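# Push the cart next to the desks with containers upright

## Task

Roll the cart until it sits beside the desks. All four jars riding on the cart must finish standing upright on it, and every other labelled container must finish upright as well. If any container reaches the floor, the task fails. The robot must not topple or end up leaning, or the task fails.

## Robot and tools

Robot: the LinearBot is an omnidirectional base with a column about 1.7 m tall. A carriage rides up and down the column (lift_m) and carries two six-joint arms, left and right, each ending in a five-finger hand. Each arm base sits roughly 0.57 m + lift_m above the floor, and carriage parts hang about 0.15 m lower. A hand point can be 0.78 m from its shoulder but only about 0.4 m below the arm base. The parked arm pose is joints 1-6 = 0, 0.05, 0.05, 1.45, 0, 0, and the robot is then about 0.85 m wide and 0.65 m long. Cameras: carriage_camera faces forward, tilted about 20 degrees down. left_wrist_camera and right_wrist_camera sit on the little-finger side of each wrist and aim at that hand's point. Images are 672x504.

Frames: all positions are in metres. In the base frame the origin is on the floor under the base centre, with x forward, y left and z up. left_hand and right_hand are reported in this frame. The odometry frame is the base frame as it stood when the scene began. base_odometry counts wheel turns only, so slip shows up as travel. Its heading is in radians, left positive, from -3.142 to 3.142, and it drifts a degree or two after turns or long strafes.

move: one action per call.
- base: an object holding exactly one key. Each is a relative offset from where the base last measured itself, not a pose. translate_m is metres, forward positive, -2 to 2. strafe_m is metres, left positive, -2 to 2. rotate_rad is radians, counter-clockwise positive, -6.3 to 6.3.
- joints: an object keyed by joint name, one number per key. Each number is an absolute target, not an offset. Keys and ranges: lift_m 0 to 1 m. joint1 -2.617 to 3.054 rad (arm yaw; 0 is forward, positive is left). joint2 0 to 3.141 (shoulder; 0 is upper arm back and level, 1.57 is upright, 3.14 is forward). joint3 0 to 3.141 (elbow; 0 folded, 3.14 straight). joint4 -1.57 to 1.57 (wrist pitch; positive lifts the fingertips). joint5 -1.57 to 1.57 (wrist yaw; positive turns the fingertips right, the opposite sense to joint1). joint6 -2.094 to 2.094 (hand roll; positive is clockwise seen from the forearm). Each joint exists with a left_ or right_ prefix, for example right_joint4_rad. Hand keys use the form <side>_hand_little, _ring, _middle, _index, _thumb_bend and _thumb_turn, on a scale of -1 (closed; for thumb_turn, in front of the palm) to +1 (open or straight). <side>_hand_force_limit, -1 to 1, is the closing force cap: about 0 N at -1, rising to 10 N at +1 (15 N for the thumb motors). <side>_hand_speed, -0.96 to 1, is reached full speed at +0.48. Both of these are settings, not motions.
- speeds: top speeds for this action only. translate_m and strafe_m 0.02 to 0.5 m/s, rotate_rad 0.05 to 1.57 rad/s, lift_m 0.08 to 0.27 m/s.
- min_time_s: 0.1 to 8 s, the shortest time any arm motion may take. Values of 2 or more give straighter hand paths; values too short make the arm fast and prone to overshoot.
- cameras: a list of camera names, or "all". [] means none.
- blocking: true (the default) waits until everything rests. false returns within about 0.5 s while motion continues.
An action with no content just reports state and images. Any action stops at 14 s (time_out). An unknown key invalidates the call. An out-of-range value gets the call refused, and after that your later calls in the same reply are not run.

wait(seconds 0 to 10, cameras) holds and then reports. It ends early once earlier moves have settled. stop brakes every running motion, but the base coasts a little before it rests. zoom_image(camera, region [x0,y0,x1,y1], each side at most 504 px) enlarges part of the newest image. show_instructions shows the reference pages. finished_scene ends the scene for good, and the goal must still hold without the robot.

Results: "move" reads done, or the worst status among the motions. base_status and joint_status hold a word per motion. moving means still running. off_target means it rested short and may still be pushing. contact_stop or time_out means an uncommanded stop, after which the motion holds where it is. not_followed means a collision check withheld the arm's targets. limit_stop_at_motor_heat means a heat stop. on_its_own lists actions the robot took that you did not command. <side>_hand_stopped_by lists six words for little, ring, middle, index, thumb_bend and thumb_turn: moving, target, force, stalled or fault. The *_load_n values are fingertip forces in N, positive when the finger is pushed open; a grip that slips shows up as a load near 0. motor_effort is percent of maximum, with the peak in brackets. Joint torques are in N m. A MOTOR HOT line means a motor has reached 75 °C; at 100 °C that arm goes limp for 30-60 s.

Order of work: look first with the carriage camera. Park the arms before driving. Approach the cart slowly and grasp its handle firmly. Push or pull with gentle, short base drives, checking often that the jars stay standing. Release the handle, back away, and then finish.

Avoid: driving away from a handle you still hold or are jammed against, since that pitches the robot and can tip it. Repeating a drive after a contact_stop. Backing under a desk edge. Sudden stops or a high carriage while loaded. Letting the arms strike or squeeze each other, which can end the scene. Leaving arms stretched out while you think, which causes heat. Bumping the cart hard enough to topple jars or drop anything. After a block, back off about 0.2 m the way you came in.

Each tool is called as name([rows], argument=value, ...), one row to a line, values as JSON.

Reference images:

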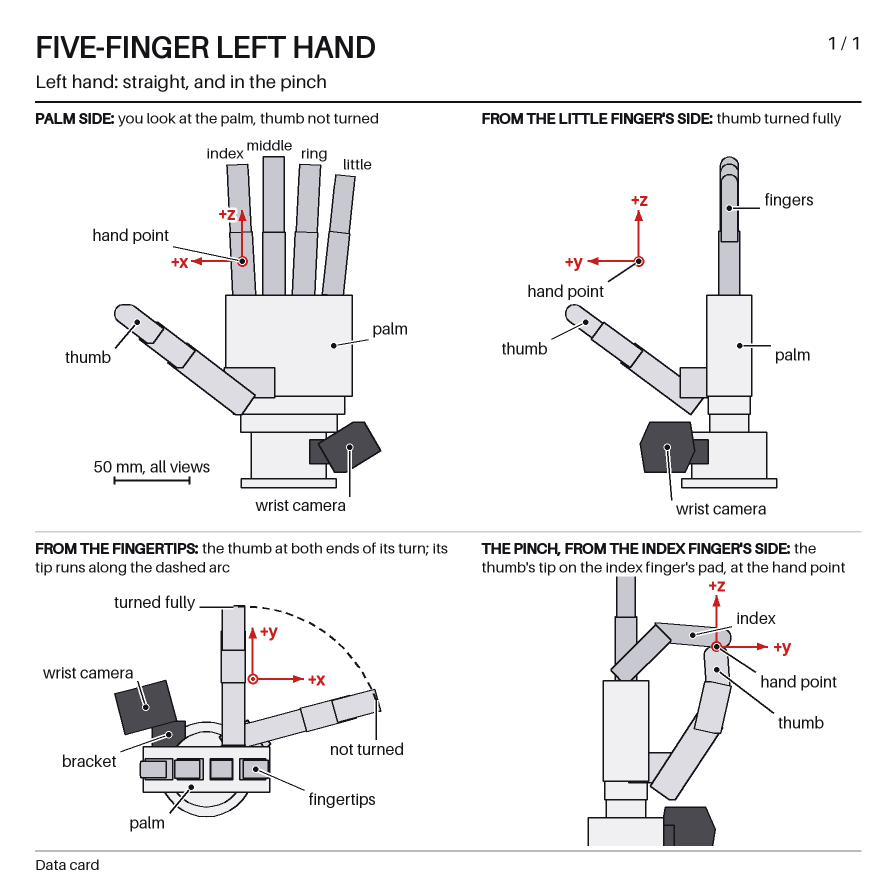

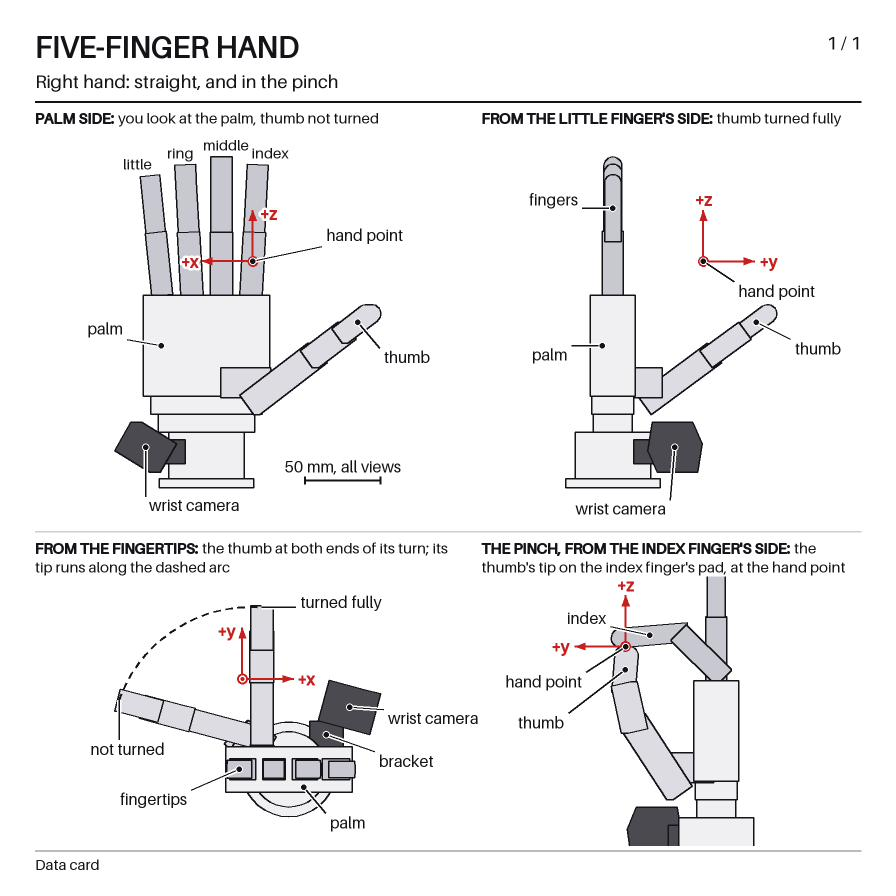

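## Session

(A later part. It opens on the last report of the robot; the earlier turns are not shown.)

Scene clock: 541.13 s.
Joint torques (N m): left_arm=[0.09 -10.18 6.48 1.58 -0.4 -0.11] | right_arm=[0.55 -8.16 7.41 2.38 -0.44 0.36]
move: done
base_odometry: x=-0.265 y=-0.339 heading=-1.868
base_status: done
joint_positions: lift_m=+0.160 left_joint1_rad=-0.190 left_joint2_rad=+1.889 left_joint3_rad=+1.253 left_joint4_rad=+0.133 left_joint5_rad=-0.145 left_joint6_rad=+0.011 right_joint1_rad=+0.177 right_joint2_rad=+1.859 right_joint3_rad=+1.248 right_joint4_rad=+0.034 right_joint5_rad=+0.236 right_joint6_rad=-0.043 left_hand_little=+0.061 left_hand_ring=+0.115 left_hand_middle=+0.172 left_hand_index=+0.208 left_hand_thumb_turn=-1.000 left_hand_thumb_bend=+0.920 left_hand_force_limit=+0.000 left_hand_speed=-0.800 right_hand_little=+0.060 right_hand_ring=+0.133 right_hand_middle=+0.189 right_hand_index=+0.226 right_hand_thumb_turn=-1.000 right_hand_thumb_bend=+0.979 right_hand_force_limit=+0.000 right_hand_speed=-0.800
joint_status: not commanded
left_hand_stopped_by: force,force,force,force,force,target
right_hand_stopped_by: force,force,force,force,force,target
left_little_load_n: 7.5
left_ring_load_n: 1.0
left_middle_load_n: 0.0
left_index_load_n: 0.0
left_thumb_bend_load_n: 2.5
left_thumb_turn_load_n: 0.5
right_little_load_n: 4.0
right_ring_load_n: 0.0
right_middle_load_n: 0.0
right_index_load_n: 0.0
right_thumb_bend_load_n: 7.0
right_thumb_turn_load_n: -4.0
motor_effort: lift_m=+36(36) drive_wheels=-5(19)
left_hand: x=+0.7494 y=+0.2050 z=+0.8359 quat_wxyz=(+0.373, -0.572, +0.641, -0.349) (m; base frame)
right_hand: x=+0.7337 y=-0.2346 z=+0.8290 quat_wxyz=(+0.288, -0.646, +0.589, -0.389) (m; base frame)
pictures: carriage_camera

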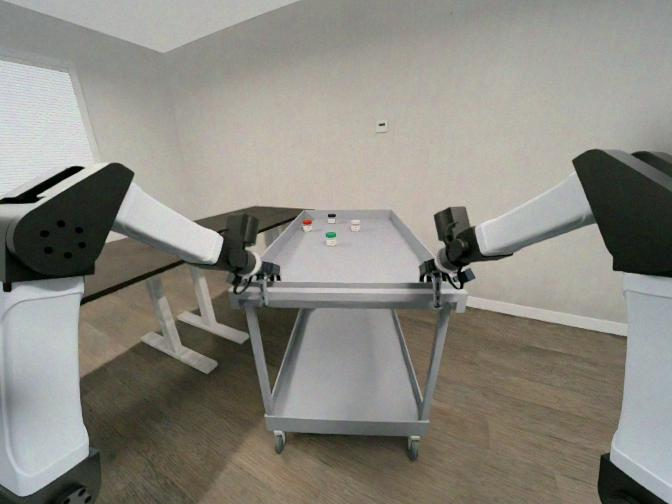

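move(base={"translate_m": 0.12}, speeds={"translate_m": 0.08})

move(base={"rotate_rad": -0.069}, speeds={"rotate_rad": 0.1})

move(base={"strafe_m": 0.12}, speeds={"strafe_m": 0.08})

move(base={"rotate_rad": -0.069}, speeds={"rotate_rad": 0.1})

move(base={"strafe_m": 0.12}, speeds={"strafe_m": 0.08})

move(base={"rotate_rad": -0.069}, speeds={"rotate_rad": 0.1})

move(base={"strafe_m": 0.12}, speeds={"strafe_m": 0.08}, cameras=["carriage_camera"])

zoom_image(camera="carriage_camera", region=[220, 180, 480, 320])

Scene clock: 554.20 s.
Joint torques (N m): left_arm=[0.17 -10.22 6.46 1.56 -0.4 -0.11] | right_arm=[0.61 -8.23 7.36 2.41 -0.44 0.35]
move: done
base_odometry: x=-0.300 y=-0.454 heading=-1.869
base_status: done
joint_positions: lift_m=+0.160 left_joint1_rad=-0.190 left_joint2_rad=+1.889 left_joint3_rad=+1.253 left_joint4_rad=+0.134 left_joint5_rad=-0.146 left_joint6_rad=+0.011 right_joint1_rad=+0.177 right_joint2_rad=+1.859 right_joint3_rad=+1.248 right_joint4_rad=+0.033 right_joint5_rad=+0.236 right_joint6_rad=-0.043 left_hand_little=+0.061 left_hand_ring=+0.115 left_hand_middle=+0.172 left_hand_index=+0.208 left_hand_thumb_turn=-1.000 left_hand_thumb_bend=+0.920 left_hand_force_limit=+0.000 left_hand_speed=-0.800 right_hand_little=+0.060 right_hand_ring=+0.133 right_hand_middle=+0.189 right_hand_index=+0.226 right_hand_thumb_turn=-1.000 right_hand_thumb_bend=+0.979 right_hand_force_limit=+0.000 right_hand_speed=-0.800
joint_status: not commanded
left_hand_stopped_by: force,force,force,force,force,target
right_hand_stopped_by: force,force,force,force,force,target
left_little_load_n: 7.5
left_ring_load_n: 1.0
left_middle_load_n: 0.0
left_index_load_n: 0.0
left_thumb_bend_load_n: 3.0
left_thumb_turn_load_n: 0.5
right_little_load_n: 4.5
right_ring_load_n: 0.0
right_middle_load_n: 0.0
right_index_load_n: 0.0
right_thumb_bend_load_n: 7.0
right_thumb_turn_load_n: -4.0
motor_effort: lift_m=+36(36) drive_wheels=-4(18)
left_hand: x=+0.7495 y=+0.2047 z=+0.8360 quat_wxyz=(+0.373, -0.572, +0.641, -0.350) (m; base frame)
right_hand: x=+0.7335 y=-0.2349 z=+0.8288 quat_wxyz=(+0.288, -0.647, +0.590, -0.389) (m; base frame)
pictures: none

Scene clock: 555.33 s.
Joint torques (N m): left_arm=[-1.47 -8.64 6.45 2.29 0.71 -0.54] | right_arm=[-0.75 -10.43 7.41 1.54 0.68 -0.08]
move: done
base_odometry: x=-0.300 y=-0.454 heading=-1.937
base_status: done
joint_positions: lift_m=+0.160 left_joint1_rad=-0.172 left_joint2_rad=+1.874 left_joint3_rad=+1.253 left_joint4_rad=+0.049 left_joint5_rad=-0.254 left_joint6_rad=+0.057 right_joint1_rad=+0.191 right_joint2_rad=+1.881 right_joint3_rad=+1.248 right_joint4_rad=+0.137 right_joint5_rad=+0.127 right_joint6_rad=-0.003 left_hand_little=+0.061 left_hand_ring=+0.115 left_hand_middle=+0.172 left_hand_index=+0.208 left_hand_thumb_turn=-1.000 left_hand_thumb_bend=+0.922 left_hand_force_limit=+0.000 left_hand_speed=-0.800 right_hand_little=+0.060 right_hand_ring=+0.133 right_hand_middle=+0.189 right_hand_index=+0.226 right_hand_thumb_turn=-1.000 right_hand_thumb_bend=+0.977 right_hand_force_limit=+0.000 right_hand_speed=-0.800
joint_status: not commanded
left_hand_stopped_by: force,force,force,force,force,target
right_hand_stopped_by: force,force,force,force,force,target
left_little_load_n: 8.5
left_ring_load_n: 1.0
left_middle_load_n: 0.0
left_index_load_n: 0.0
left_thumb_bend_load_n: 10.5
left_thumb_turn_load_n: -3.0
right_little_load_n: 8.5
right_ring_load_n: 0.0
right_middle_load_n: 0.0
right_index_load_n: 0.0
right_thumb_bend_load_n: 1.5
right_thumb_turn_load_n: 0.5
motor_effort: lift_m=+36(36) drive_wheels=+11(15)
left_hand: x=+0.7380 y=+0.2414 z=+0.8268 quat_wxyz=(+0.399, -0.589, +0.644, -0.281) (m; base frame)
right_hand: x=+0.7483 y=-0.2006 z=+0.8391 quat_wxyz=(+0.359, -0.641, +0.570, -0.368) (m; base frame)
pictures: none

Scene clock: 557.43 s.
Joint torques (N m): left_arm=[-0.14 -10.19 6.48 1.51 -0.58 -0.03] | right_arm=[1.17 -9.13 7.36 2.11 -0.6 0.43]
move: done
base_odometry: x=-0.188 y=-0.497 heading=-1.937
base_status: done
joint_positions: lift_m=+0.160 left_joint1_rad=-0.187 left_joint2_rad=+1.890 left_joint3_rad=+1.253 left_joint4_rad=+0.141 left_joint5_rad=-0.130 left_joint6_rad=+0.003 right_joint1_rad=+0.172 right_joint2_rad=+1.869 right_joint3_rad=+1.248 right_joint4_rad=+0.066 right_joint5_rad=+0.249 right_joint6_rad=-0.052 left_hand_little=+0.061 left_hand_ring=+0.116 left_hand_middle=+0.172 left_hand_index=+0.208 left_hand_thumb_turn=-1.000 left_hand_thumb_bend=+0.920 left_hand_force_limit=+0.000 left_hand_speed=-0.800 right_hand_little=+0.061 right_hand_ring=+0.133 right_hand_middle=+0.189 right_hand_index=+0.226 right_hand_thumb_turn=-1.000 right_hand_thumb_bend=+0.979 right_hand_force_limit=+0.000 right_hand_speed=-0.800
joint_status: not commanded
left_hand_stopped_by: force,force,force,force,force,target
right_hand_stopped_by: force,force,force,force,force,target
left_little_load_n: 8.5
left_ring_load_n: 4.0
left_middle_load_n: 0.0
left_index_load_n: 0.0
left_thumb_bend_load_n: 0.5
left_thumb_turn_load_n: 0.5
right_little_load_n: 9.0
right_ring_load_n: 0.0
right_middle_load_n: 0.0
right_index_load_n: 0.0
right_thumb_bend_load_n: 12.0
right_thumb_turn_load_n: -1.5
motor_effort: lift_m=+36(36) drive_wheels=+4(15)
left_hand: x=+0.7506 y=+0.2028 z=+0.8374 quat_wxyz=(+0.369, -0.572, +0.639, -0.357) (m; base frame)
right_hand: x=+0.7399 y=-0.2395 z=+0.8302 quat_wxyz=(+0.289, -0.640, +0.588, -0.401) (m; base frame)
pictures: none

Scene clock: 558.57 s.
Joint torques (N m): left_arm=[-1.55 -8.8 6.45 2.26 0.74 -0.52] | right_arm=[-0.5 -11.21 7.39 1.34 0.75 -0.03]
move: done
base_odometry: x=-0.188 y=-0.497 heading=-2.005
base_status: done
joint_positions: lift_m=+0.160 left_joint1_rad=-0.171 left_joint2_rad=+1.875 left_joint3_rad=+1.253 left_joint4_rad=+0.053 left_joint5_rad=-0.257 left_joint6_rad=+0.055 right_joint1_rad=+0.188 right_joint2_rad=+1.889 right_joint3_rad=+1.248 right_joint4_rad=+0.161 right_joint5_rad=+0.121 right_joint6_rad=-0.007 left_hand_little=+0.061 left_hand_ring=+0.115 left_hand_middle=+0.172 left_hand_index=+0.208 left_hand_thumb_turn=-1.000 left_hand_thumb_bend=+0.922 left_hand_force_limit=+0.000 left_hand_speed=-0.800 right_hand_little=+0.061 right_hand_ring=+0.133 right_hand_middle=+0.189 right_hand_index=+0.226 right_hand_thumb_turn=-1.000 right_hand_thumb_bend=+0.977 right_hand_force_limit=+0.000 right_hand_speed=-0.800
joint_status: not commanded
left_hand_stopped_by: force,force,force,force,force,target
right_hand_stopped_by: force,force,force,force,force,target
left_little_load_n: 7.0
left_ring_load_n: 0.5
left_middle_load_n: 0.0
left_index_load_n: 0.0
left_thumb_bend_load_n: 10.5
left_thumb_turn_load_n: -2.0
right_little_load_n: 12.0
right_ring_load_n: 0.0
right_middle_load_n: 0.0
right_index_load_n: 0.0
right_thumb_bend_load_n: 1.0
right_thumb_turn_load_n: -0.5
motor_effort: lift_m=+36(36) drive_wheels=+8(12)
left_hand: x=+0.7388 y=+0.2420 z=+0.8268 quat_wxyz=(+0.400, -0.590, +0.642, -0.281) (m; base frame)
right_hand: x=+0.7522 y=-0.2002 z=+0.8397 quat_wxyz=(+0.364, -0.640, +0.566, -0.371) (m; base frame)
pictures: none

Scene clock: 560.67 s.
Joint torques (N m): left_arm=[-0.39 -10.39 6.48 1.48 -0.52 -0.04] | right_arm=[0.75 -9.46 7.38 2.02 -0.54 0.43]
move: done
base_odometry: x=-0.080 y=-0.547 heading=-2.006
base_status: done
joint_positions: lift_m=+0.160 left_joint1_rad=-0.184 left_joint2_rad=+1.891 left_joint3_rad=+1.253 left_joint4_rad=+0.144 left_joint5_rad=-0.134 left_joint6_rad=+0.005 right_joint1_rad=+0.176 right_joint2_rad=+1.872 right_joint3_rad=+1.248 right_joint4_rad=+0.077 right_joint5_rad=+0.244 right_joint6_rad=-0.052 left_hand_little=+0.061 left_hand_ring=+0.116 left_hand_middle=+0.172 left_hand_index=+0.208 left_hand_thumb_turn=-1.000 left_hand_thumb_bend=+0.920 left_hand_force_limit=+0.000 left_hand_speed=-0.800 right_hand_little=+0.061 right_hand_ring=+0.133 right_hand_middle=+0.189 right_hand_index=+0.226 right_hand_thumb_turn=-1.000 right_hand_thumb_bend=+0.979 right_hand_force_limit=+0.000 right_hand_speed=-0.800
joint_status: not commanded
left_hand_stopped_by: force,force,force,force,force,target
right_hand_stopped_by: force,force,force,force,force,target
left_little_load_n: 9.0
left_ring_load_n: 4.0
left_middle_load_n: 0.0
left_index_load_n: 0.0
left_thumb_bend_load_n: 0.5
left_thumb_turn_load_n: 0.5
right_little_load_n: 7.5
right_ring_load_n: 0.0
right_middle_load_n: 0.0
right_index_load_n: 0.0
right_thumb_bend_load_n: 12.0
right_thumb_turn_load_n: -1.5
motor_effort: lift_m=+36(36) drive_wheels=+9(17)
left_hand: x=+0.7515 y=+0.2050 z=+0.8373 quat_wxyz=(+0.372, -0.572, +0.638, -0.356) (m; base frame)
right_hand: x=+0.7416 y=-0.2363 z=+0.8307 quat_wxyz=(+0.294, -0.640, +0.585, -0.401) (m; base frame)
pictures: none

Scene clock: 561.80 s.
Joint torques (N m): left_arm=[-1.61 -8.84 6.45 2.24 0.75 -0.53] | right_arm=[-0.65 -11.45 7.39 1.25 0.8 -0.03]
move: done
base_odometry: x=-0.080 y=-0.547 heading=-2.075
base_status: done
joint_positions: lift_m=+0.160 left_joint1_rad=-0.170 left_joint2_rad=+1.876 left_joint3_rad=+1.253 left_joint4_rad=+0.055 left_joint5_rad=-0.258 left_joint6_rad=+0.055 right_joint1_rad=+0.189 right_joint2_rad=+1.891 right_joint3_rad=+1.248 right_joint4_rad=+0.171 right_joint5_rad=+0.116 right_joint6_rad=-0.007 left_hand_little=+0.061 left_hand_ring=+0.115 left_hand_middle=+0.172 left_hand_index=+0.208 left_hand_thumb_turn=-1.000 left_hand_thumb_bend=+0.922 left_hand_force_limit=+0.000 left_hand_speed=-0.800 right_hand_little=+0.061 right_hand_ring=+0.133 right_hand_middle=+0.189 right_hand_index=+0.226 right_hand_thumb_turn=-1.000 right_hand_thumb_bend=+0.977 right_hand_force_limit=+0.000 right_hand_speed=-0.800
joint_status: not commanded
left_hand_stopped_by: force,force,force,force,force,target
right_hand_stopped_by: force,force,force,force,force,target
left_little_load_n: 6.5
left_ring_load_n: 0.0
left_middle_load_n: 0.0
left_index_load_n: 0.0
left_thumb_bend_load_n: 10.5
left_thumb_turn_load_n: -1.5
right_little_load_n: 13.0
right_ring_load_n: 0.0
right_middle_load_n: 0.0
right_index_load_n: -0.5
right_thumb_bend_load_n: 1.5
right_thumb_turn_load_n: 0.0
motor_effort: lift_m=+36(36) drive_wheels=+8(13)
left_hand: x=+0.7392 y=+0.2427 z=+0.8268 quat_wxyz=(+0.401, -0.590, +0.642, -0.281) (m; base frame)
right_hand: x=+0.7537 y=-0.1984 z=+0.8408 quat_wxyz=(+0.369, -0.639, +0.564, -0.371) (m; base frame)
pictures: none

Scene clock: 563.90 s.
Joint torques (N m): left_arm=[-0.27 -10.03 6.48 1.57 -0.48 -0.03] | right_arm=[0.53 -9.25 7.38 2.06 -0.51 0.47]
move: done
base_odometry: x=+0.025 y=-0.605 heading=-2.075
base_status: done
joint_positions: lift_m=+0.160 left_joint1_rad=-0.185 left_joint2_rad=+1.888 left_joint3_rad=+1.253 left_joint4_rad=+0.134 left_joint5_rad=-0.137 left_joint6_rad=+0.004 right_joint1_rad=+0.177 right_joint2_rad=+1.870 right_joint3_rad=+1.248 right_joint4_rad=+0.075 right_joint5_rad=+0.241 right_joint6_rad=-0.051 left_hand_little=+0.061 left_hand_ring=+0.116 left_hand_middle=+0.172 left_hand_index=+0.208 left_hand_thumb_turn=-1.000 left_hand_thumb_bend=+0.920 left_hand_force_limit=+0.000 left_hand_speed=-0.800 right_hand_little=+0.061 right_hand_ring=+0.133 right_hand_middle=+0.189 right_hand_index=+0.226 right_hand_thumb_turn=-1.000 right_hand_thumb_bend=+0.979 right_hand_force_limit=+0.000 right_hand_speed=-0.800
joint_status: not commanded
left_hand_stopped_by: force,force,force,force,force,target
right_hand_stopped_by: force,force,force,force,force,target
left_little_load_n: 8.0
left_ring_load_n: 3.5
left_middle_load_n: 0.0
left_index_load_n: 0.0
left_thumb_bend_load_n: 0.5
left_thumb_turn_load_n: 0.5
right_little_load_n: 6.5
right_ring_load_n: 0.0
right_middle_load_n: 0.0
right_index_load_n: 0.0
right_thumb_bend_load_n: 12.5
right_thumb_turn_load_n: -1.0
motor_effort: lift_m=+36(36) drive_wheels=+9(21)
left_hand: x=+0.7498 y=+0.2053 z=+0.8368 quat_wxyz=(+0.371, -0.574, +0.639, -0.353) (m; base frame)
right_hand: x=+0.7412 y=-0.2349 z=+0.8315 quat_wxyz=(+0.295, -0.641, +0.584, -0.400) (m; base frame)
pictures: carriage_camera

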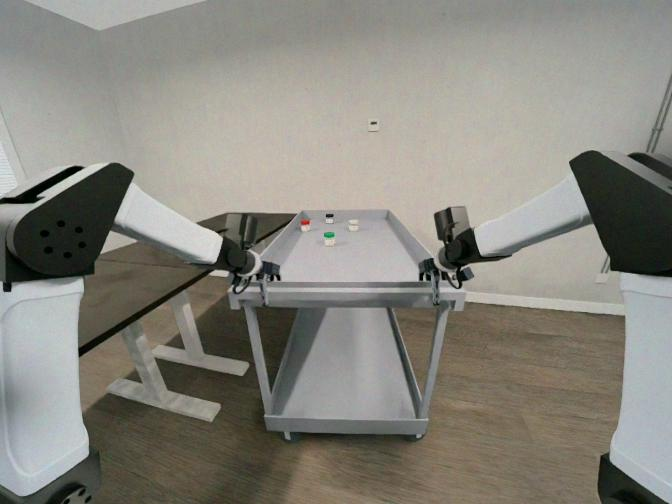

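Scaled by 1.938 from the camera's 672x504 image, which has a finer 960x720 frame.

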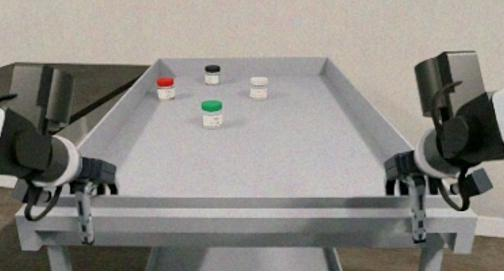

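move(base={"rotate_rad": -0.069}, speeds={"rotate_rad": 0.1})

move(base={"strafe_m": 0.12}, speeds={"strafe_m": 0.08})

move(base={"rotate_rad": -0.069}, speeds={"rotate_rad": 0.1})

move(base={"strafe_m": 0.12}, speeds={"strafe_m": 0.08}, cameras=["carriage_camera"])

zoom_image(camera="carriage_camera", region=[220, 180, 480, 320])

Scene clock: 570.83 s.
Joint torques (N m): left_arm=[-1.47 -8.68 6.43 2.32 0.77 -0.51] | right_arm=[-0.73 -11.36 7.39 1.26 0.84 -0.04]
move: done
base_odometry: x=+0.026 y=-0.605 heading=-2.144
base_status: done
joint_positions: lift_m=+0.160 left_joint1_rad=-0.171 left_joint2_rad=+1.874 left_joint3_rad=+1.253 left_joint4_rad=+0.045 left_joint5_rad=-0.260 left_joint6_rad=+0.053 right_joint1_rad=+0.191 right_joint2_rad=+1.890 right_joint3_rad=+1.248 right_joint4_rad=+0.170 right_joint5_rad=+0.113 right_joint6_rad=-0.007 left_hand_little=+0.061 left_hand_ring=+0.115 left_hand_middle=+0.172 left_hand_index=+0.208 left_hand_thumb_turn=-1.000 left_hand_thumb_bend=+0.922 left_hand_force_limit=+0.000 left_hand_speed=-0.800 right_hand_little=+0.061 right_hand_ring=+0.133 right_hand_middle=+0.189 right_hand_index=+0.226 right_hand_thumb_turn=-1.000 right_hand_thumb_bend=+0.977 right_hand_force_limit=+0.000 right_hand_speed=-0.800
joint_status: not commanded
left_hand_stopped_by: force,force,force,force,force,target
right_hand_stopped_by: force,force,force,force,force,target
left_little_load_n: 5.5
left_ring_load_n: 0.5
left_middle_load_n: 0.0
left_index_load_n: 0.0
left_thumb_bend_load_n: 10.0
left_thumb_turn_load_n: -2.0
right_little_load_n: 13.0
right_ring_load_n: 0.0
right_middle_load_n: 0.0
right_index_load_n: 0.0
right_thumb_bend_load_n: 1.5
right_thumb_turn_load_n: -0.5
motor_effort: lift_m=+36(36) drive_wheels=+8(13)
left_hand: x=+0.7374 y=+0.2426 z=+0.8260 quat_wxyz=(+0.399, -0.592, +0.643, -0.278) (m; base frame)
right_hand: x=+0.7532 y=-0.1970 z=+0.8412 quat_wxyz=(+0.370, -0.640, +0.563, -0.370) (m; base frame)
pictures: none

Scene clock: 572.93 s.
Joint torques (N m): left_arm=[-0.06 -9.58 6.48 1.76 -0.44 -0.04] | right_arm=[0.27 -8.73 7.38 2.16 -0.48 0.45]
move: done
base_odometry: x=+0.126 y=-0.671 heading=-2.145
base_status: done
joint_positions: lift_m=+0.160 left_joint1_rad=-0.188 left_joint2_rad=+1.882 left_joint3_rad=+1.253 left_joint4_rad=+0.112 left_joint5_rad=-0.141 left_joint6_rad=+0.003 right_joint1_rad=+0.180 right_joint2_rad=+1.864 right_joint3_rad=+1.248 right_joint4_rad=+0.061 right_joint5_rad=+0.239 right_joint6_rad=-0.051 left_hand_little=+0.061 left_hand_ring=+0.115 left_hand_middle=+0.172 left_hand_index=+0.208 left_hand_thumb_turn=-1.000 left_hand_thumb_bend=+0.920 left_hand_force_limit=+0.000 left_hand_speed=-0.800 right_hand_little=+0.061 right_hand_ring=+0.133 right_hand_middle=+0.189 right_hand_index=+0.226 right_hand_thumb_turn=-1.000 right_hand_thumb_bend=+0.979 right_hand_force_limit=+0.000 right_hand_speed=-0.800
joint_status: not commanded
left_hand_stopped_by: force,force,force,force,force,target
right_hand_stopped_by: force,force,force,force,force,target
left_little_load_n: 6.0
left_ring_load_n: 3.0
left_middle_load_n: 0.0
left_index_load_n: 0.0
left_thumb_bend_load_n: 0.5
left_thumb_turn_load_n: 0.0
right_little_load_n: 5.5
right_ring_load_n: 0.0
right_middle_load_n: 0.0
right_index_load_n: 0.0
right_thumb_bend_load_n: 12.5
right_thumb_turn_load_n: -2.0
motor_effort: lift_m=+36(36) drive_wheels=+8(18)
left_hand: x=+0.7460 y=+0.2056 z=+0.8353 quat_wxyz=(+0.367, -0.576, +0.642, -0.347) (m; base frame)
right_hand: x=+0.7384 y=-0.2333 z=+0.8316 quat_wxyz=(+0.294, -0.644, +0.584, -0.397) (m; base frame)
pictures: none

Scene clock: 574.07 s.
Joint torques (N m): left_arm=[-1.1 -8.47 6.42 2.51 0.71 -0.44] | right_arm=[-0.87 -11 7.39 1.36 0.82 -0.02]
move: done
base_odometry: x=+0.126 y=-0.671 heading=-2.213
base_status: done
joint_positions: lift_m=+0.160 left_joint1_rad=-0.176 left_joint2_rad=+1.872 left_joint3_rad=+1.253 left_joint4_rad=+0.023 left_joint5_rad=-0.255 left_joint6_rad=+0.046 right_joint1_rad=+0.192 right_joint2_rad=+1.887 right_joint3_rad=+1.248 right_joint4_rad=+0.159 right_joint5_rad=+0.114 right_joint6_rad=-0.008 left_hand_little=+0.061 left_hand_ring=+0.115 left_hand_middle=+0.172 left_hand_index=+0.208 left_hand_thumb_turn=-1.000 left_hand_thumb_bend=+0.922 left_hand_force_limit=+0.000 left_hand_speed=-0.800 right_hand_little=+0.061 right_hand_ring=+0.133 right_hand_middle=+0.189 right_hand_index=+0.226 right_hand_thumb_turn=-1.000 right_hand_thumb_bend=+0.977 right_hand_force_limit=+0.000 right_hand_speed=-0.800
joint_status: not commanded
left_hand_stopped_by: force,force,force,force,force,target
right_hand_stopped_by: force,force,force,force,force,target
left_little_load_n: 3.0
left_ring_load_n: 1.5
left_middle_load_n: -0.5
left_index_load_n: 0.0
left_thumb_bend_load_n: 9.5
left_thumb_turn_load_n: -2.5
right_little_load_n: 12.0
right_ring_load_n: 0.0
right_middle_load_n: 0.0
right_index_load_n: 0.0
right_thumb_bend_load_n: 2.0
right_thumb_turn_load_n: -0.5
motor_effort: lift_m=+36(36) drive_wheels=+8(12)
left_hand: x=+0.7329 y=+0.2395 z=+0.8228 quat_wxyz=(+0.391, -0.594, +0.647, -0.275) (m; base frame)
right_hand: x=+0.7512 y=-0.1970 z=+0.8405 quat_wxyz=(+0.367, -0.642, +0.563, -0.368) (m; base frame)
pictures: none

Scene clock: 576.17 s.
Joint torques (N m): left_arm=[-0.02 -9.37 6.46 1.86 -0.4 -0.02] | right_arm=[0.13 -8.47 7.36 2.21 -0.46 0.4]
move: done
base_odometry: x=+0.222 y=-0.743 heading=-2.214
base_status: done
joint_positions: lift_m=+0.160 left_joint1_rad=-0.189 left_joint2_rad=+1.882 left_joint3_rad=+1.253 left_joint4_rad=+0.100 left_joint5_rad=-0.145 left_joint6_rad=+0.002 right_joint1_rad=+0.182 right_joint2_rad=+1.862 right_joint3_rad=+1.248 right_joint4_rad=+0.056 right_joint5_rad=+0.235 right_joint6_rad=-0.047 left_hand_little=+0.061 left_hand_ring=+0.116 left_hand_middle=+0.172 left_hand_index=+0.208 left_hand_thumb_turn=-1.000 left_hand_thumb_bend=+0.920 left_hand_force_limit=+0.000 left_hand_speed=-0.800 right_hand_little=+0.061 right_hand_ring=+0.133 right_hand_middle=+0.189 right_hand_index=+0.226 right_hand_thumb_turn=-1.000 right_hand_thumb_bend=+0.979 right_hand_force_limit=+0.000 right_hand_speed=-0.800
joint_status: not commanded
left_hand_stopped_by: force,force,force,force,force,target
right_hand_stopped_by: force,force,force,force,force,target
left_little_load_n: 5.5
left_ring_load_n: 3.0
left_middle_load_n: 0.0
left_index_load_n: 0.0
left_thumb_bend_load_n: 1.0
left_thumb_turn_load_n: 0.5
right_little_load_n: 5.5
right_ring_load_n: 0.0
right_middle_load_n: 0.0
right_index_load_n: 0.0
right_thumb_bend_load_n: 12.0
right_thumb_turn_load_n: -1.5
motor_effort: lift_m=+36(36) drive_wheels=+8(17)
left_hand: x=+0.7438 y=+0.2061 z=+0.8330 quat_wxyz=(+0.365, -0.579, +0.644, -0.342) (m; base frame)
right_hand: x=+0.7373 y=-0.2315 z=+0.8316 quat_wxyz=(+0.295, -0.645, +0.584, -0.394) (m; base frame)
pictures: carriage_camera

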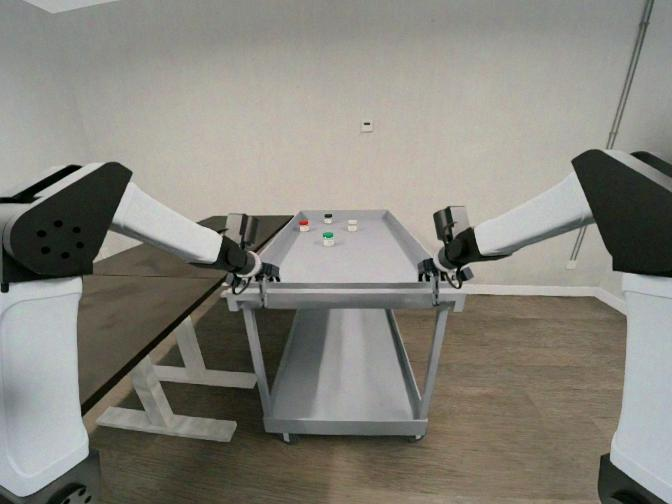

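Scaled by 1.938 from the camera's 672x504 image, which has a finer 960x720 frame.

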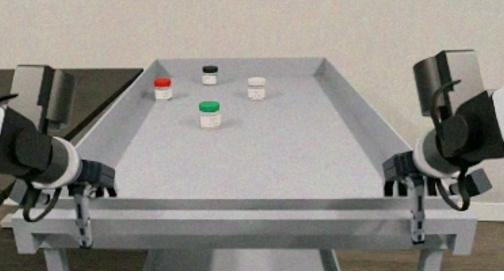

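move(base={"rotate_rad": -0.04}, speeds={"rotate_rad": 0.1})

move(base={"strafe_m": 0.07}, speeds={"strafe_m": 0.08}, cameras=["all"])

zoom_image(camera="carriage_camera", region=[0, 180, 480, 504])

Scene clock: 589.30 s.
Joint torques (N m): left_arm=[-0.39 -9.4 6.43 2.25 0.34 -0.29] | right_arm=[-0.46 -9.51 7.39 1.77 0.38 0.1]
move: done
base_odometry: x=+0.222 y=-0.743 heading=-2.253
base_status: done
joint_positions: lift_m=+0.160 left_joint1_rad=-0.184 left_joint2_rad=+1.882 left_joint3_rad=+1.253 left_joint4_rad=+0.054 left_joint5_rad=-0.219 left_joint6_rad=+0.030 right_joint1_rad=+0.188 right_joint2_rad=+1.872 right_joint3_rad=+1.248 right_joint4_rad=+0.110 right_joint5_rad=+0.156 right_joint6_rad=-0.019 left_hand_little=+0.061 left_hand_ring=+0.115 left_hand_middle=+0.172 left_hand_index=+0.208 left_hand_thumb_turn=-1.000 left_hand_thumb_bend=+0.922 left_hand_force_limit=+0.000 left_hand_speed=-0.800 right_hand_little=+0.061 right_hand_ring=+0.133 right_hand_middle=+0.189 right_hand_index=+0.226 right_hand_thumb_turn=-1.000 right_hand_thumb_bend=+0.978 right_hand_force_limit=+0.000 right_hand_speed=-0.800
joint_status: not commanded
left_hand_stopped_by: force,force,force,force,force,target
right_hand_stopped_by: force,force,force,force,force,target
left_little_load_n: 3.5
left_ring_load_n: 0.5
left_middle_load_n: 0.0
left_index_load_n: 0.0
left_thumb_bend_load_n: 8.0
left_thumb_turn_load_n: -2.0
right_little_load_n: 6.5
right_ring_load_n: 0.0
right_middle_load_n: 0.0
right_index_load_n: 0.0
right_thumb_bend_load_n: 4.5
right_thumb_turn_load_n: 1.5
motor_effort: lift_m=+36(36) drive_wheels=+5(11)
left_hand: x=+0.7373 y=+0.2260 z=+0.8235 quat_wxyz=(+0.381, -0.589, +0.647, -0.298) (m; base frame)
right_hand: x=+0.7449 y=-0.2097 z=+0.8378 quat_wxyz=(+0.341, -0.644, +0.573, -0.376) (m; base frame)
pictures: none

Scene clock: 590.83 s.
Joint torques (N m): left_arm=[0.27 -9.51 6.49 1.88 -0.34 -0.04] | right_arm=[0.2 -8.66 7.35 2.17 -0.4 0.38]
move: done
base_odometry: x=+0.277 y=-0.787 heading=-2.254
base_status: done
joint_positions: lift_m=+0.160 left_joint1_rad=-0.192 left_joint2_rad=+1.882 left_joint3_rad=+1.253 left_joint4_rad=+0.097 left_joint5_rad=-0.153 left_joint6_rad=+0.003 right_joint1_rad=+0.181 right_joint2_rad=+1.864 right_joint3_rad=+1.248 right_joint4_rad=+0.061 right_joint5_rad=+0.230 right_joint6_rad=-0.046 left_hand_little=+0.061 left_hand_ring=+0.116 left_hand_middle=+0.172 left_hand_index=+0.208 left_hand_thumb_turn=-1.000 left_hand_thumb_bend=+0.920 left_hand_force_limit=+0.000 left_hand_speed=-0.800 right_hand_little=+0.061 right_hand_ring=+0.133 right_hand_middle=+0.189 right_hand_index=+0.226 right_hand_thumb_turn=-1.000 right_hand_thumb_bend=+0.979 right_hand_force_limit=+0.000 right_hand_speed=-0.800
joint_status: not commanded
left_hand_stopped_by: force,force,force,force,force,target
right_hand_stopped_by: force,force,force,force,force,target
left_little_load_n: 4.5
left_ring_load_n: 2.5
left_middle_load_n: 0.0
left_index_load_n: 0.0
left_thumb_bend_load_n: 1.0
left_thumb_turn_load_n: 1.5
right_little_load_n: 6.5
right_ring_load_n: 0.0
right_middle_load_n: 0.0
right_index_load_n: 0.0
right_thumb_bend_load_n: 12.0
right_thumb_turn_load_n: -2.5
motor_effort: lift_m=+36(36) drive_wheels=+8(16)
left_hand: x=+0.7432 y=+0.2060 z=+0.8325 quat_wxyz=(+0.366, -0.579, +0.645, -0.339) (m; base frame)
right_hand: x=+0.7383 y=-0.2310 z=+0.8318 quat_wxyz=(+0.298, -0.644, +0.584, -0.393) (m; base frame)
pictures: carriage_camera, left_wrist_camera, right_wrist_camera

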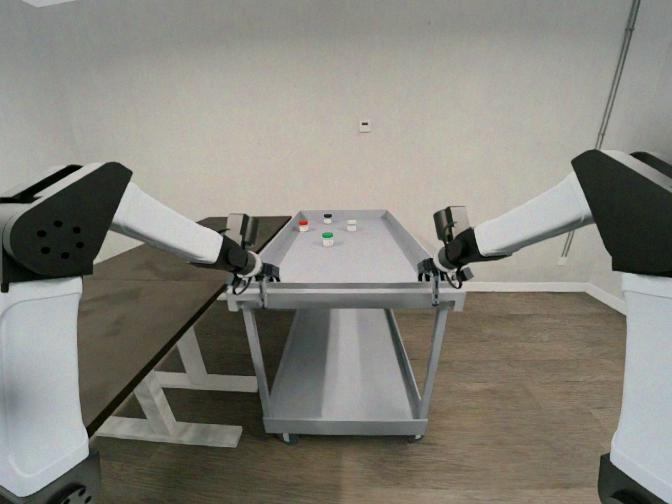

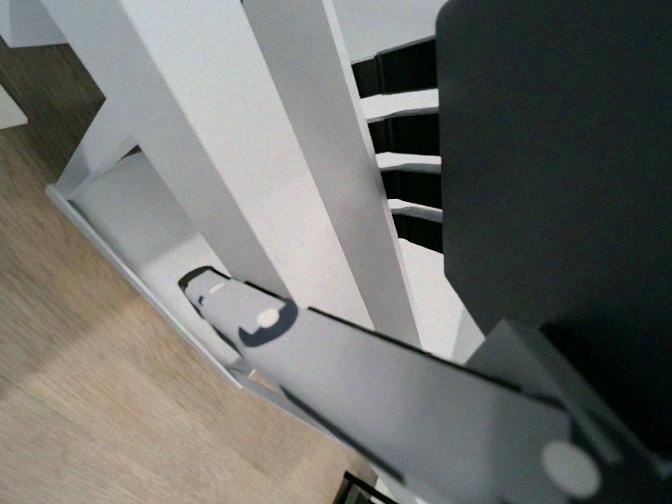

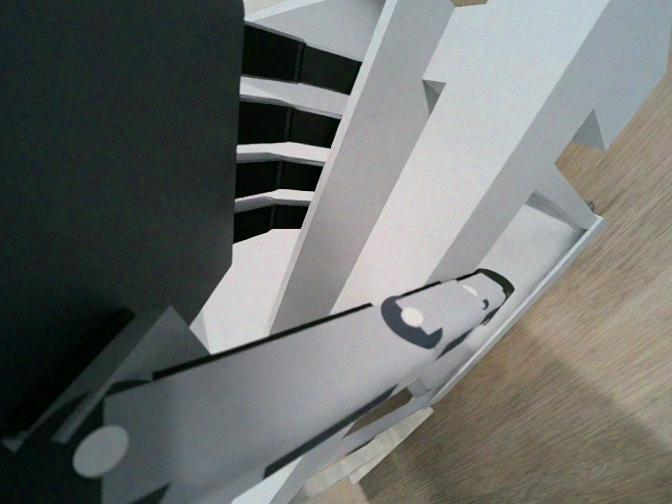

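Scaled by 1.050 from the camera's 672x504 image, which has a finer 960x720 frame.

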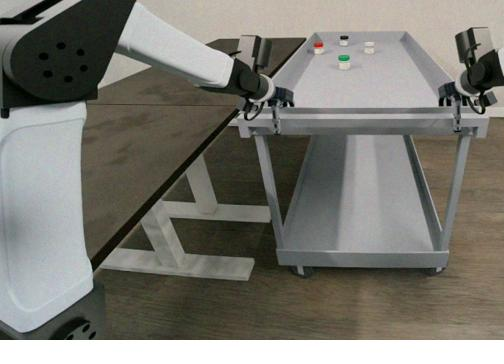

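move(joints={"left_hand_little": 1, "left_hand_ring": 1, "left_hand_middle": 1, "left_hand_index": 1, "left_hand_thumb_bend": 1, "right_hand_little": 1, "right_hand_ring": 1, "right_hand_middle": 1, "right_hand_index": 1, "right_hand_thumb_bend": 1}, cameras=["carriage_camera", "left_wrist_camera"])

Scene clock: 604.63 s.
Joint torques (N m): left_arm=[0.27 -9.47 6.49 1.89 -0.14 -0.03] | right_arm=[0.21 -8.73 7.39 2.19 -0.31 0.21]
move: done
base_odometry: x=+0.277 y=-0.787 heading=-2.254
base_status: not commanded
joint_positions: lift_m=+0.160 left_joint1_rad=-0.192 left_joint2_rad=+1.882 left_joint3_rad=+1.253 left_joint4_rad=+0.098 left_joint5_rad=-0.170 left_joint6_rad=+0.003 right_joint1_rad=+0.181 right_joint2_rad=+1.865 right_joint3_rad=+1.248 right_joint4_rad=+0.060 right_joint5_rad=+0.223 right_joint6_rad=-0.030 left_hand_little=+1.000 left_hand_ring=+1.000 left_hand_middle=+1.000 left_hand_index=+1.000 left_hand_thumb_turn=-1.000 left_hand_thumb_bend=+1.000 left_hand_force_limit=+0.000 left_hand_speed=-0.800 right_hand_little=+1.000 right_hand_ring=+1.000 right_hand_middle=+1.000 right_hand_index=+1.000 right_hand_thumb_turn=-1.000 right_hand_thumb_bend=+1.000 right_hand_force_limit=+0.000 right_hand_speed=-0.800
joint_status: all done
left_hand_stopped_by: target,target,target,target,target,target
right_hand_stopped_by: target,target,target,target,target,target
left_little_load_n: 0.0
left_ring_load_n: 0.0
left_middle_load_n: 0.0
left_index_load_n: 0.0
left_thumb_bend_load_n: 0.0
left_thumb_turn_load_n: 0.0
right_little_load_n: -0.5
right_ring_load_n: 0.0
right_middle_load_n: 0.0
right_index_load_n: 0.0
right_thumb_bend_load_n: 1.0
right_thumb_turn_load_n: -2.5
motor_effort: lift_m=+36(36) drive_wheels=+8(8)
left_hand: x=+0.7441 y=+0.2096 z=+0.8326 quat_wxyz=(+0.372, -0.582, +0.641, -0.334) (m; base frame)
right_hand: x=+0.7383 y=-0.2286 z=+0.8316 quat_wxyz=(+0.303, -0.642, +0.588, -0.388) (m; base frame)
pictures: carriage_camera, left_wrist_camera

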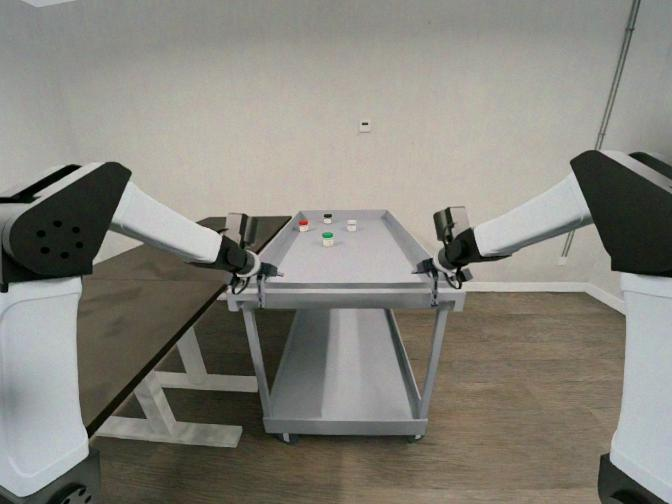

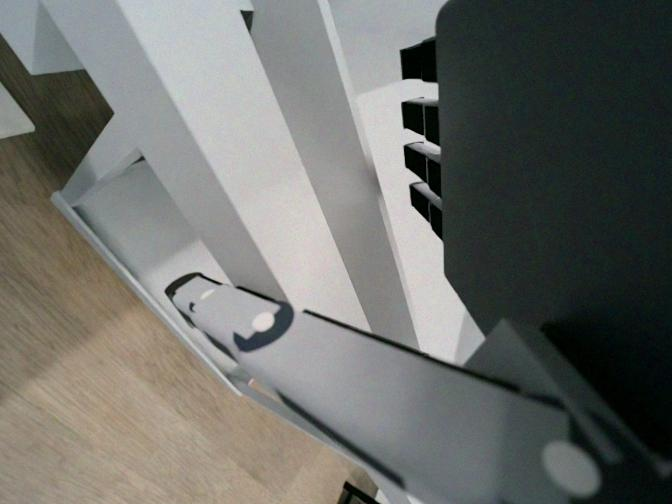

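move(joints={"lift_m": 0.32}, speeds={"lift_m": 0.1}, cameras=["carriage_camera"])

Scene clock: 608.87 s.
Joint torques (N m): left_arm=[0.31 -9.5 6.43 1.85 -0.14 -0.03] | right_arm=[0.24 -9.59 7.39 1.77 -0.04 0.01]
move: done
base_odometry: x=+0.277 y=-0.787 heading=-2.254
base_status: not commanded
joint_positions: lift_m=+0.320 left_joint1_rad=-0.192 left_joint2_rad=+1.882 left_joint3_rad=+1.253 left_joint4_rad=+0.101 left_joint5_rad=-0.171 left_joint6_rad=+0.003 right_joint1_rad=+0.181 right_joint2_rad=+1.873 right_joint3_rad=+1.248 right_joint4_rad=+0.112 right_joint5_rad=+0.196 right_joint6_rad=-0.011 left_hand_little=+1.000 left_hand_ring=+1.000 left_hand_middle=+1.000 left_hand_index=+1.000 left_hand_thumb_turn=-1.000 left_hand_thumb_bend=+1.000 left_hand_force_limit=+0.000 left_hand_speed=-0.800 right_hand_little=+1.000 right_hand_ring=+1.000 right_hand_middle=+1.000 right_hand_index=+1.000 right_hand_thumb_turn=-1.000 right_hand_thumb_bend=+1.000 right_hand_force_limit=+0.000 right_hand_speed=-0.800
joint_status: all done
left_hand_stopped_by: target,target,target,target,target,target
right_hand_stopped_by: target,target,target,target,target,target
left_little_load_n: 0.0
left_ring_load_n: 0.0
left_middle_load_n: 0.0
left_index_load_n: 0.0
left_thumb_bend_load_n: 0.0
left_thumb_turn_load_n: 0.0
right_little_load_n: 0.0
right_ring_load_n: 0.0
right_middle_load_n: 0.0
right_index_load_n: 0.0
right_thumb_bend_load_n: 0.0
right_thumb_turn_load_n: 0.0
motor_effort: lift_m=+38(47) drive_wheels=+7(7)
left_hand: x=+0.7446 y=+0.2096 z=+0.9930 quat_wxyz=(+0.373, -0.581, +0.641, -0.335) (m; base frame)
right_hand: x=+0.7472 y=-0.2205 z=+0.9977 quat_wxyz=(+0.329, -0.631, +0.585, -0.388) (m; base frame)
pictures: carriage_camera

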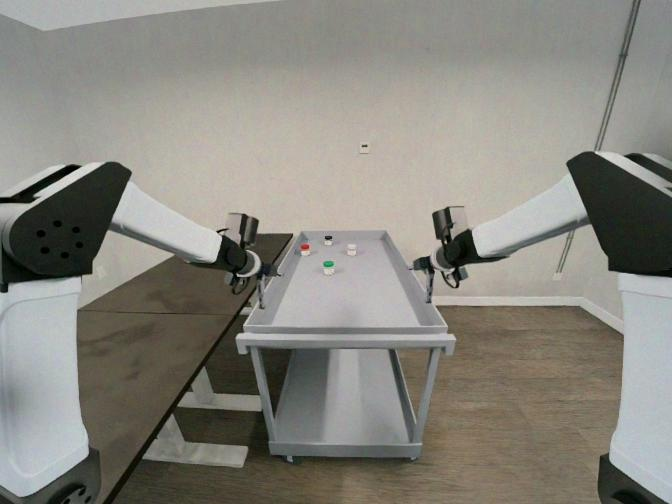

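move(base={"translate_m": -0.35}, speeds={"translate_m": 0.2}, cameras=["carriage_camera"])

zoom_image(camera="carriage_camera", region=[180, 180, 480, 460])

Scene clock: 614.83 s.
Joint torques (N m): left_arm=[0.25 -9.48 6.48 1.87 -0.13 -0.04] | right_arm=[0.14 -9.57 7.43 1.77 -0.02 0.01]
move: done
base_odometry: x=+0.498 y=-0.515 heading=-2.253
base_status: done
joint_positions: lift_m=+0.320 left_joint1_rad=-0.192 left_joint2_rad=+1.882 left_joint3_rad=+1.253 left_joint4_rad=+0.101 left_joint5_rad=-0.172 left_joint6_rad=+0.003 right_joint1_rad=+0.181 right_joint2_rad=+1.873 right_joint3_rad=+1.248 right_joint4_rad=+0.111 right_joint5_rad=+0.195 right_joint6_rad=-0.011 left_hand_little=+1.000 left_hand_ring=+1.000 left_hand_middle=+1.000 left_hand_index=+1.000 left_hand_thumb_turn=-1.000 left_hand_thumb_bend=+1.000 left_hand_force_limit=+0.000 left_hand_speed=-0.800 right_hand_little=+1.000 right_hand_ring=+1.000 right_hand_middle=+1.000 right_hand_index=+1.000 right_hand_thumb_turn=-1.000 right_hand_thumb_bend=+1.000 right_hand_force_limit=+0.000 right_hand_speed=-0.800
joint_status: not commanded
left_hand_stopped_by: target,target,target,target,target,target
right_hand_stopped_by: target,target,target,target,target,target
left_little_load_n: 0.0
left_ring_load_n: -0.5
left_middle_load_n: 0.0
left_index_load_n: 0.0
left_thumb_bend_load_n: 0.0
left_thumb_turn_load_n: 0.0
right_little_load_n: 0.0
right_ring_load_n: 0.0
right_middle_load_n: -0.5
right_index_load_n: 0.0
right_thumb_bend_load_n: 0.0
right_thumb_turn_load_n: 0.0
motor_effort: lift_m=+38(38) drive_wheels=-1(16)
left_hand: x=+0.7446 y=+0.2098 z=+0.9930 quat_wxyz=(+0.374, -0.582, +0.640, -0.335) (m; base frame)
right_hand: x=+0.7471 y=-0.2201 z=+0.9976 quat_wxyz=(+0.330, -0.632, +0.584, -0.388) (m; base frame)
pictures: carriage_camera

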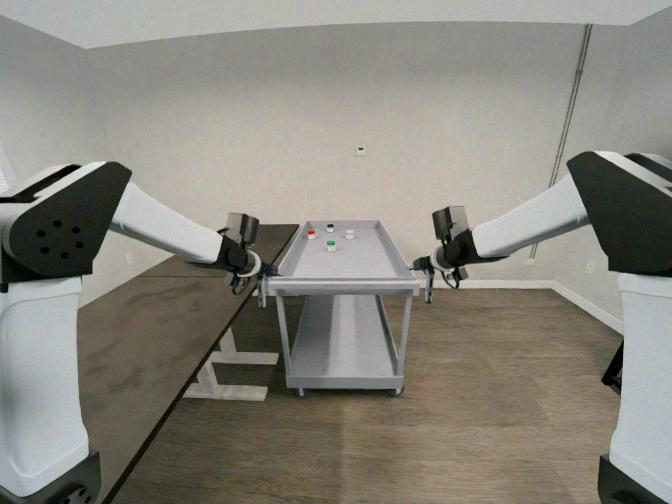

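Scaled by 1.680 from the camera's 672x504 image, which has a finer 960x720 frame.

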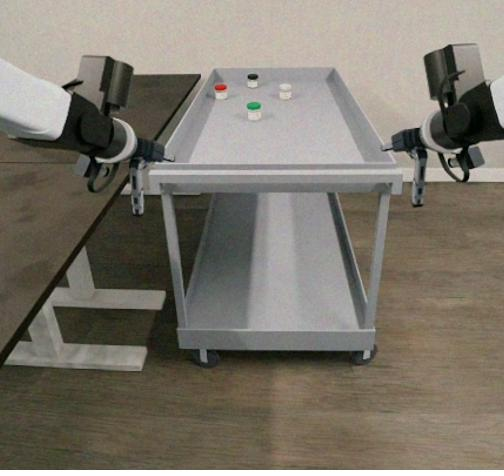

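finished_scene()

The scene is finished: the task was done.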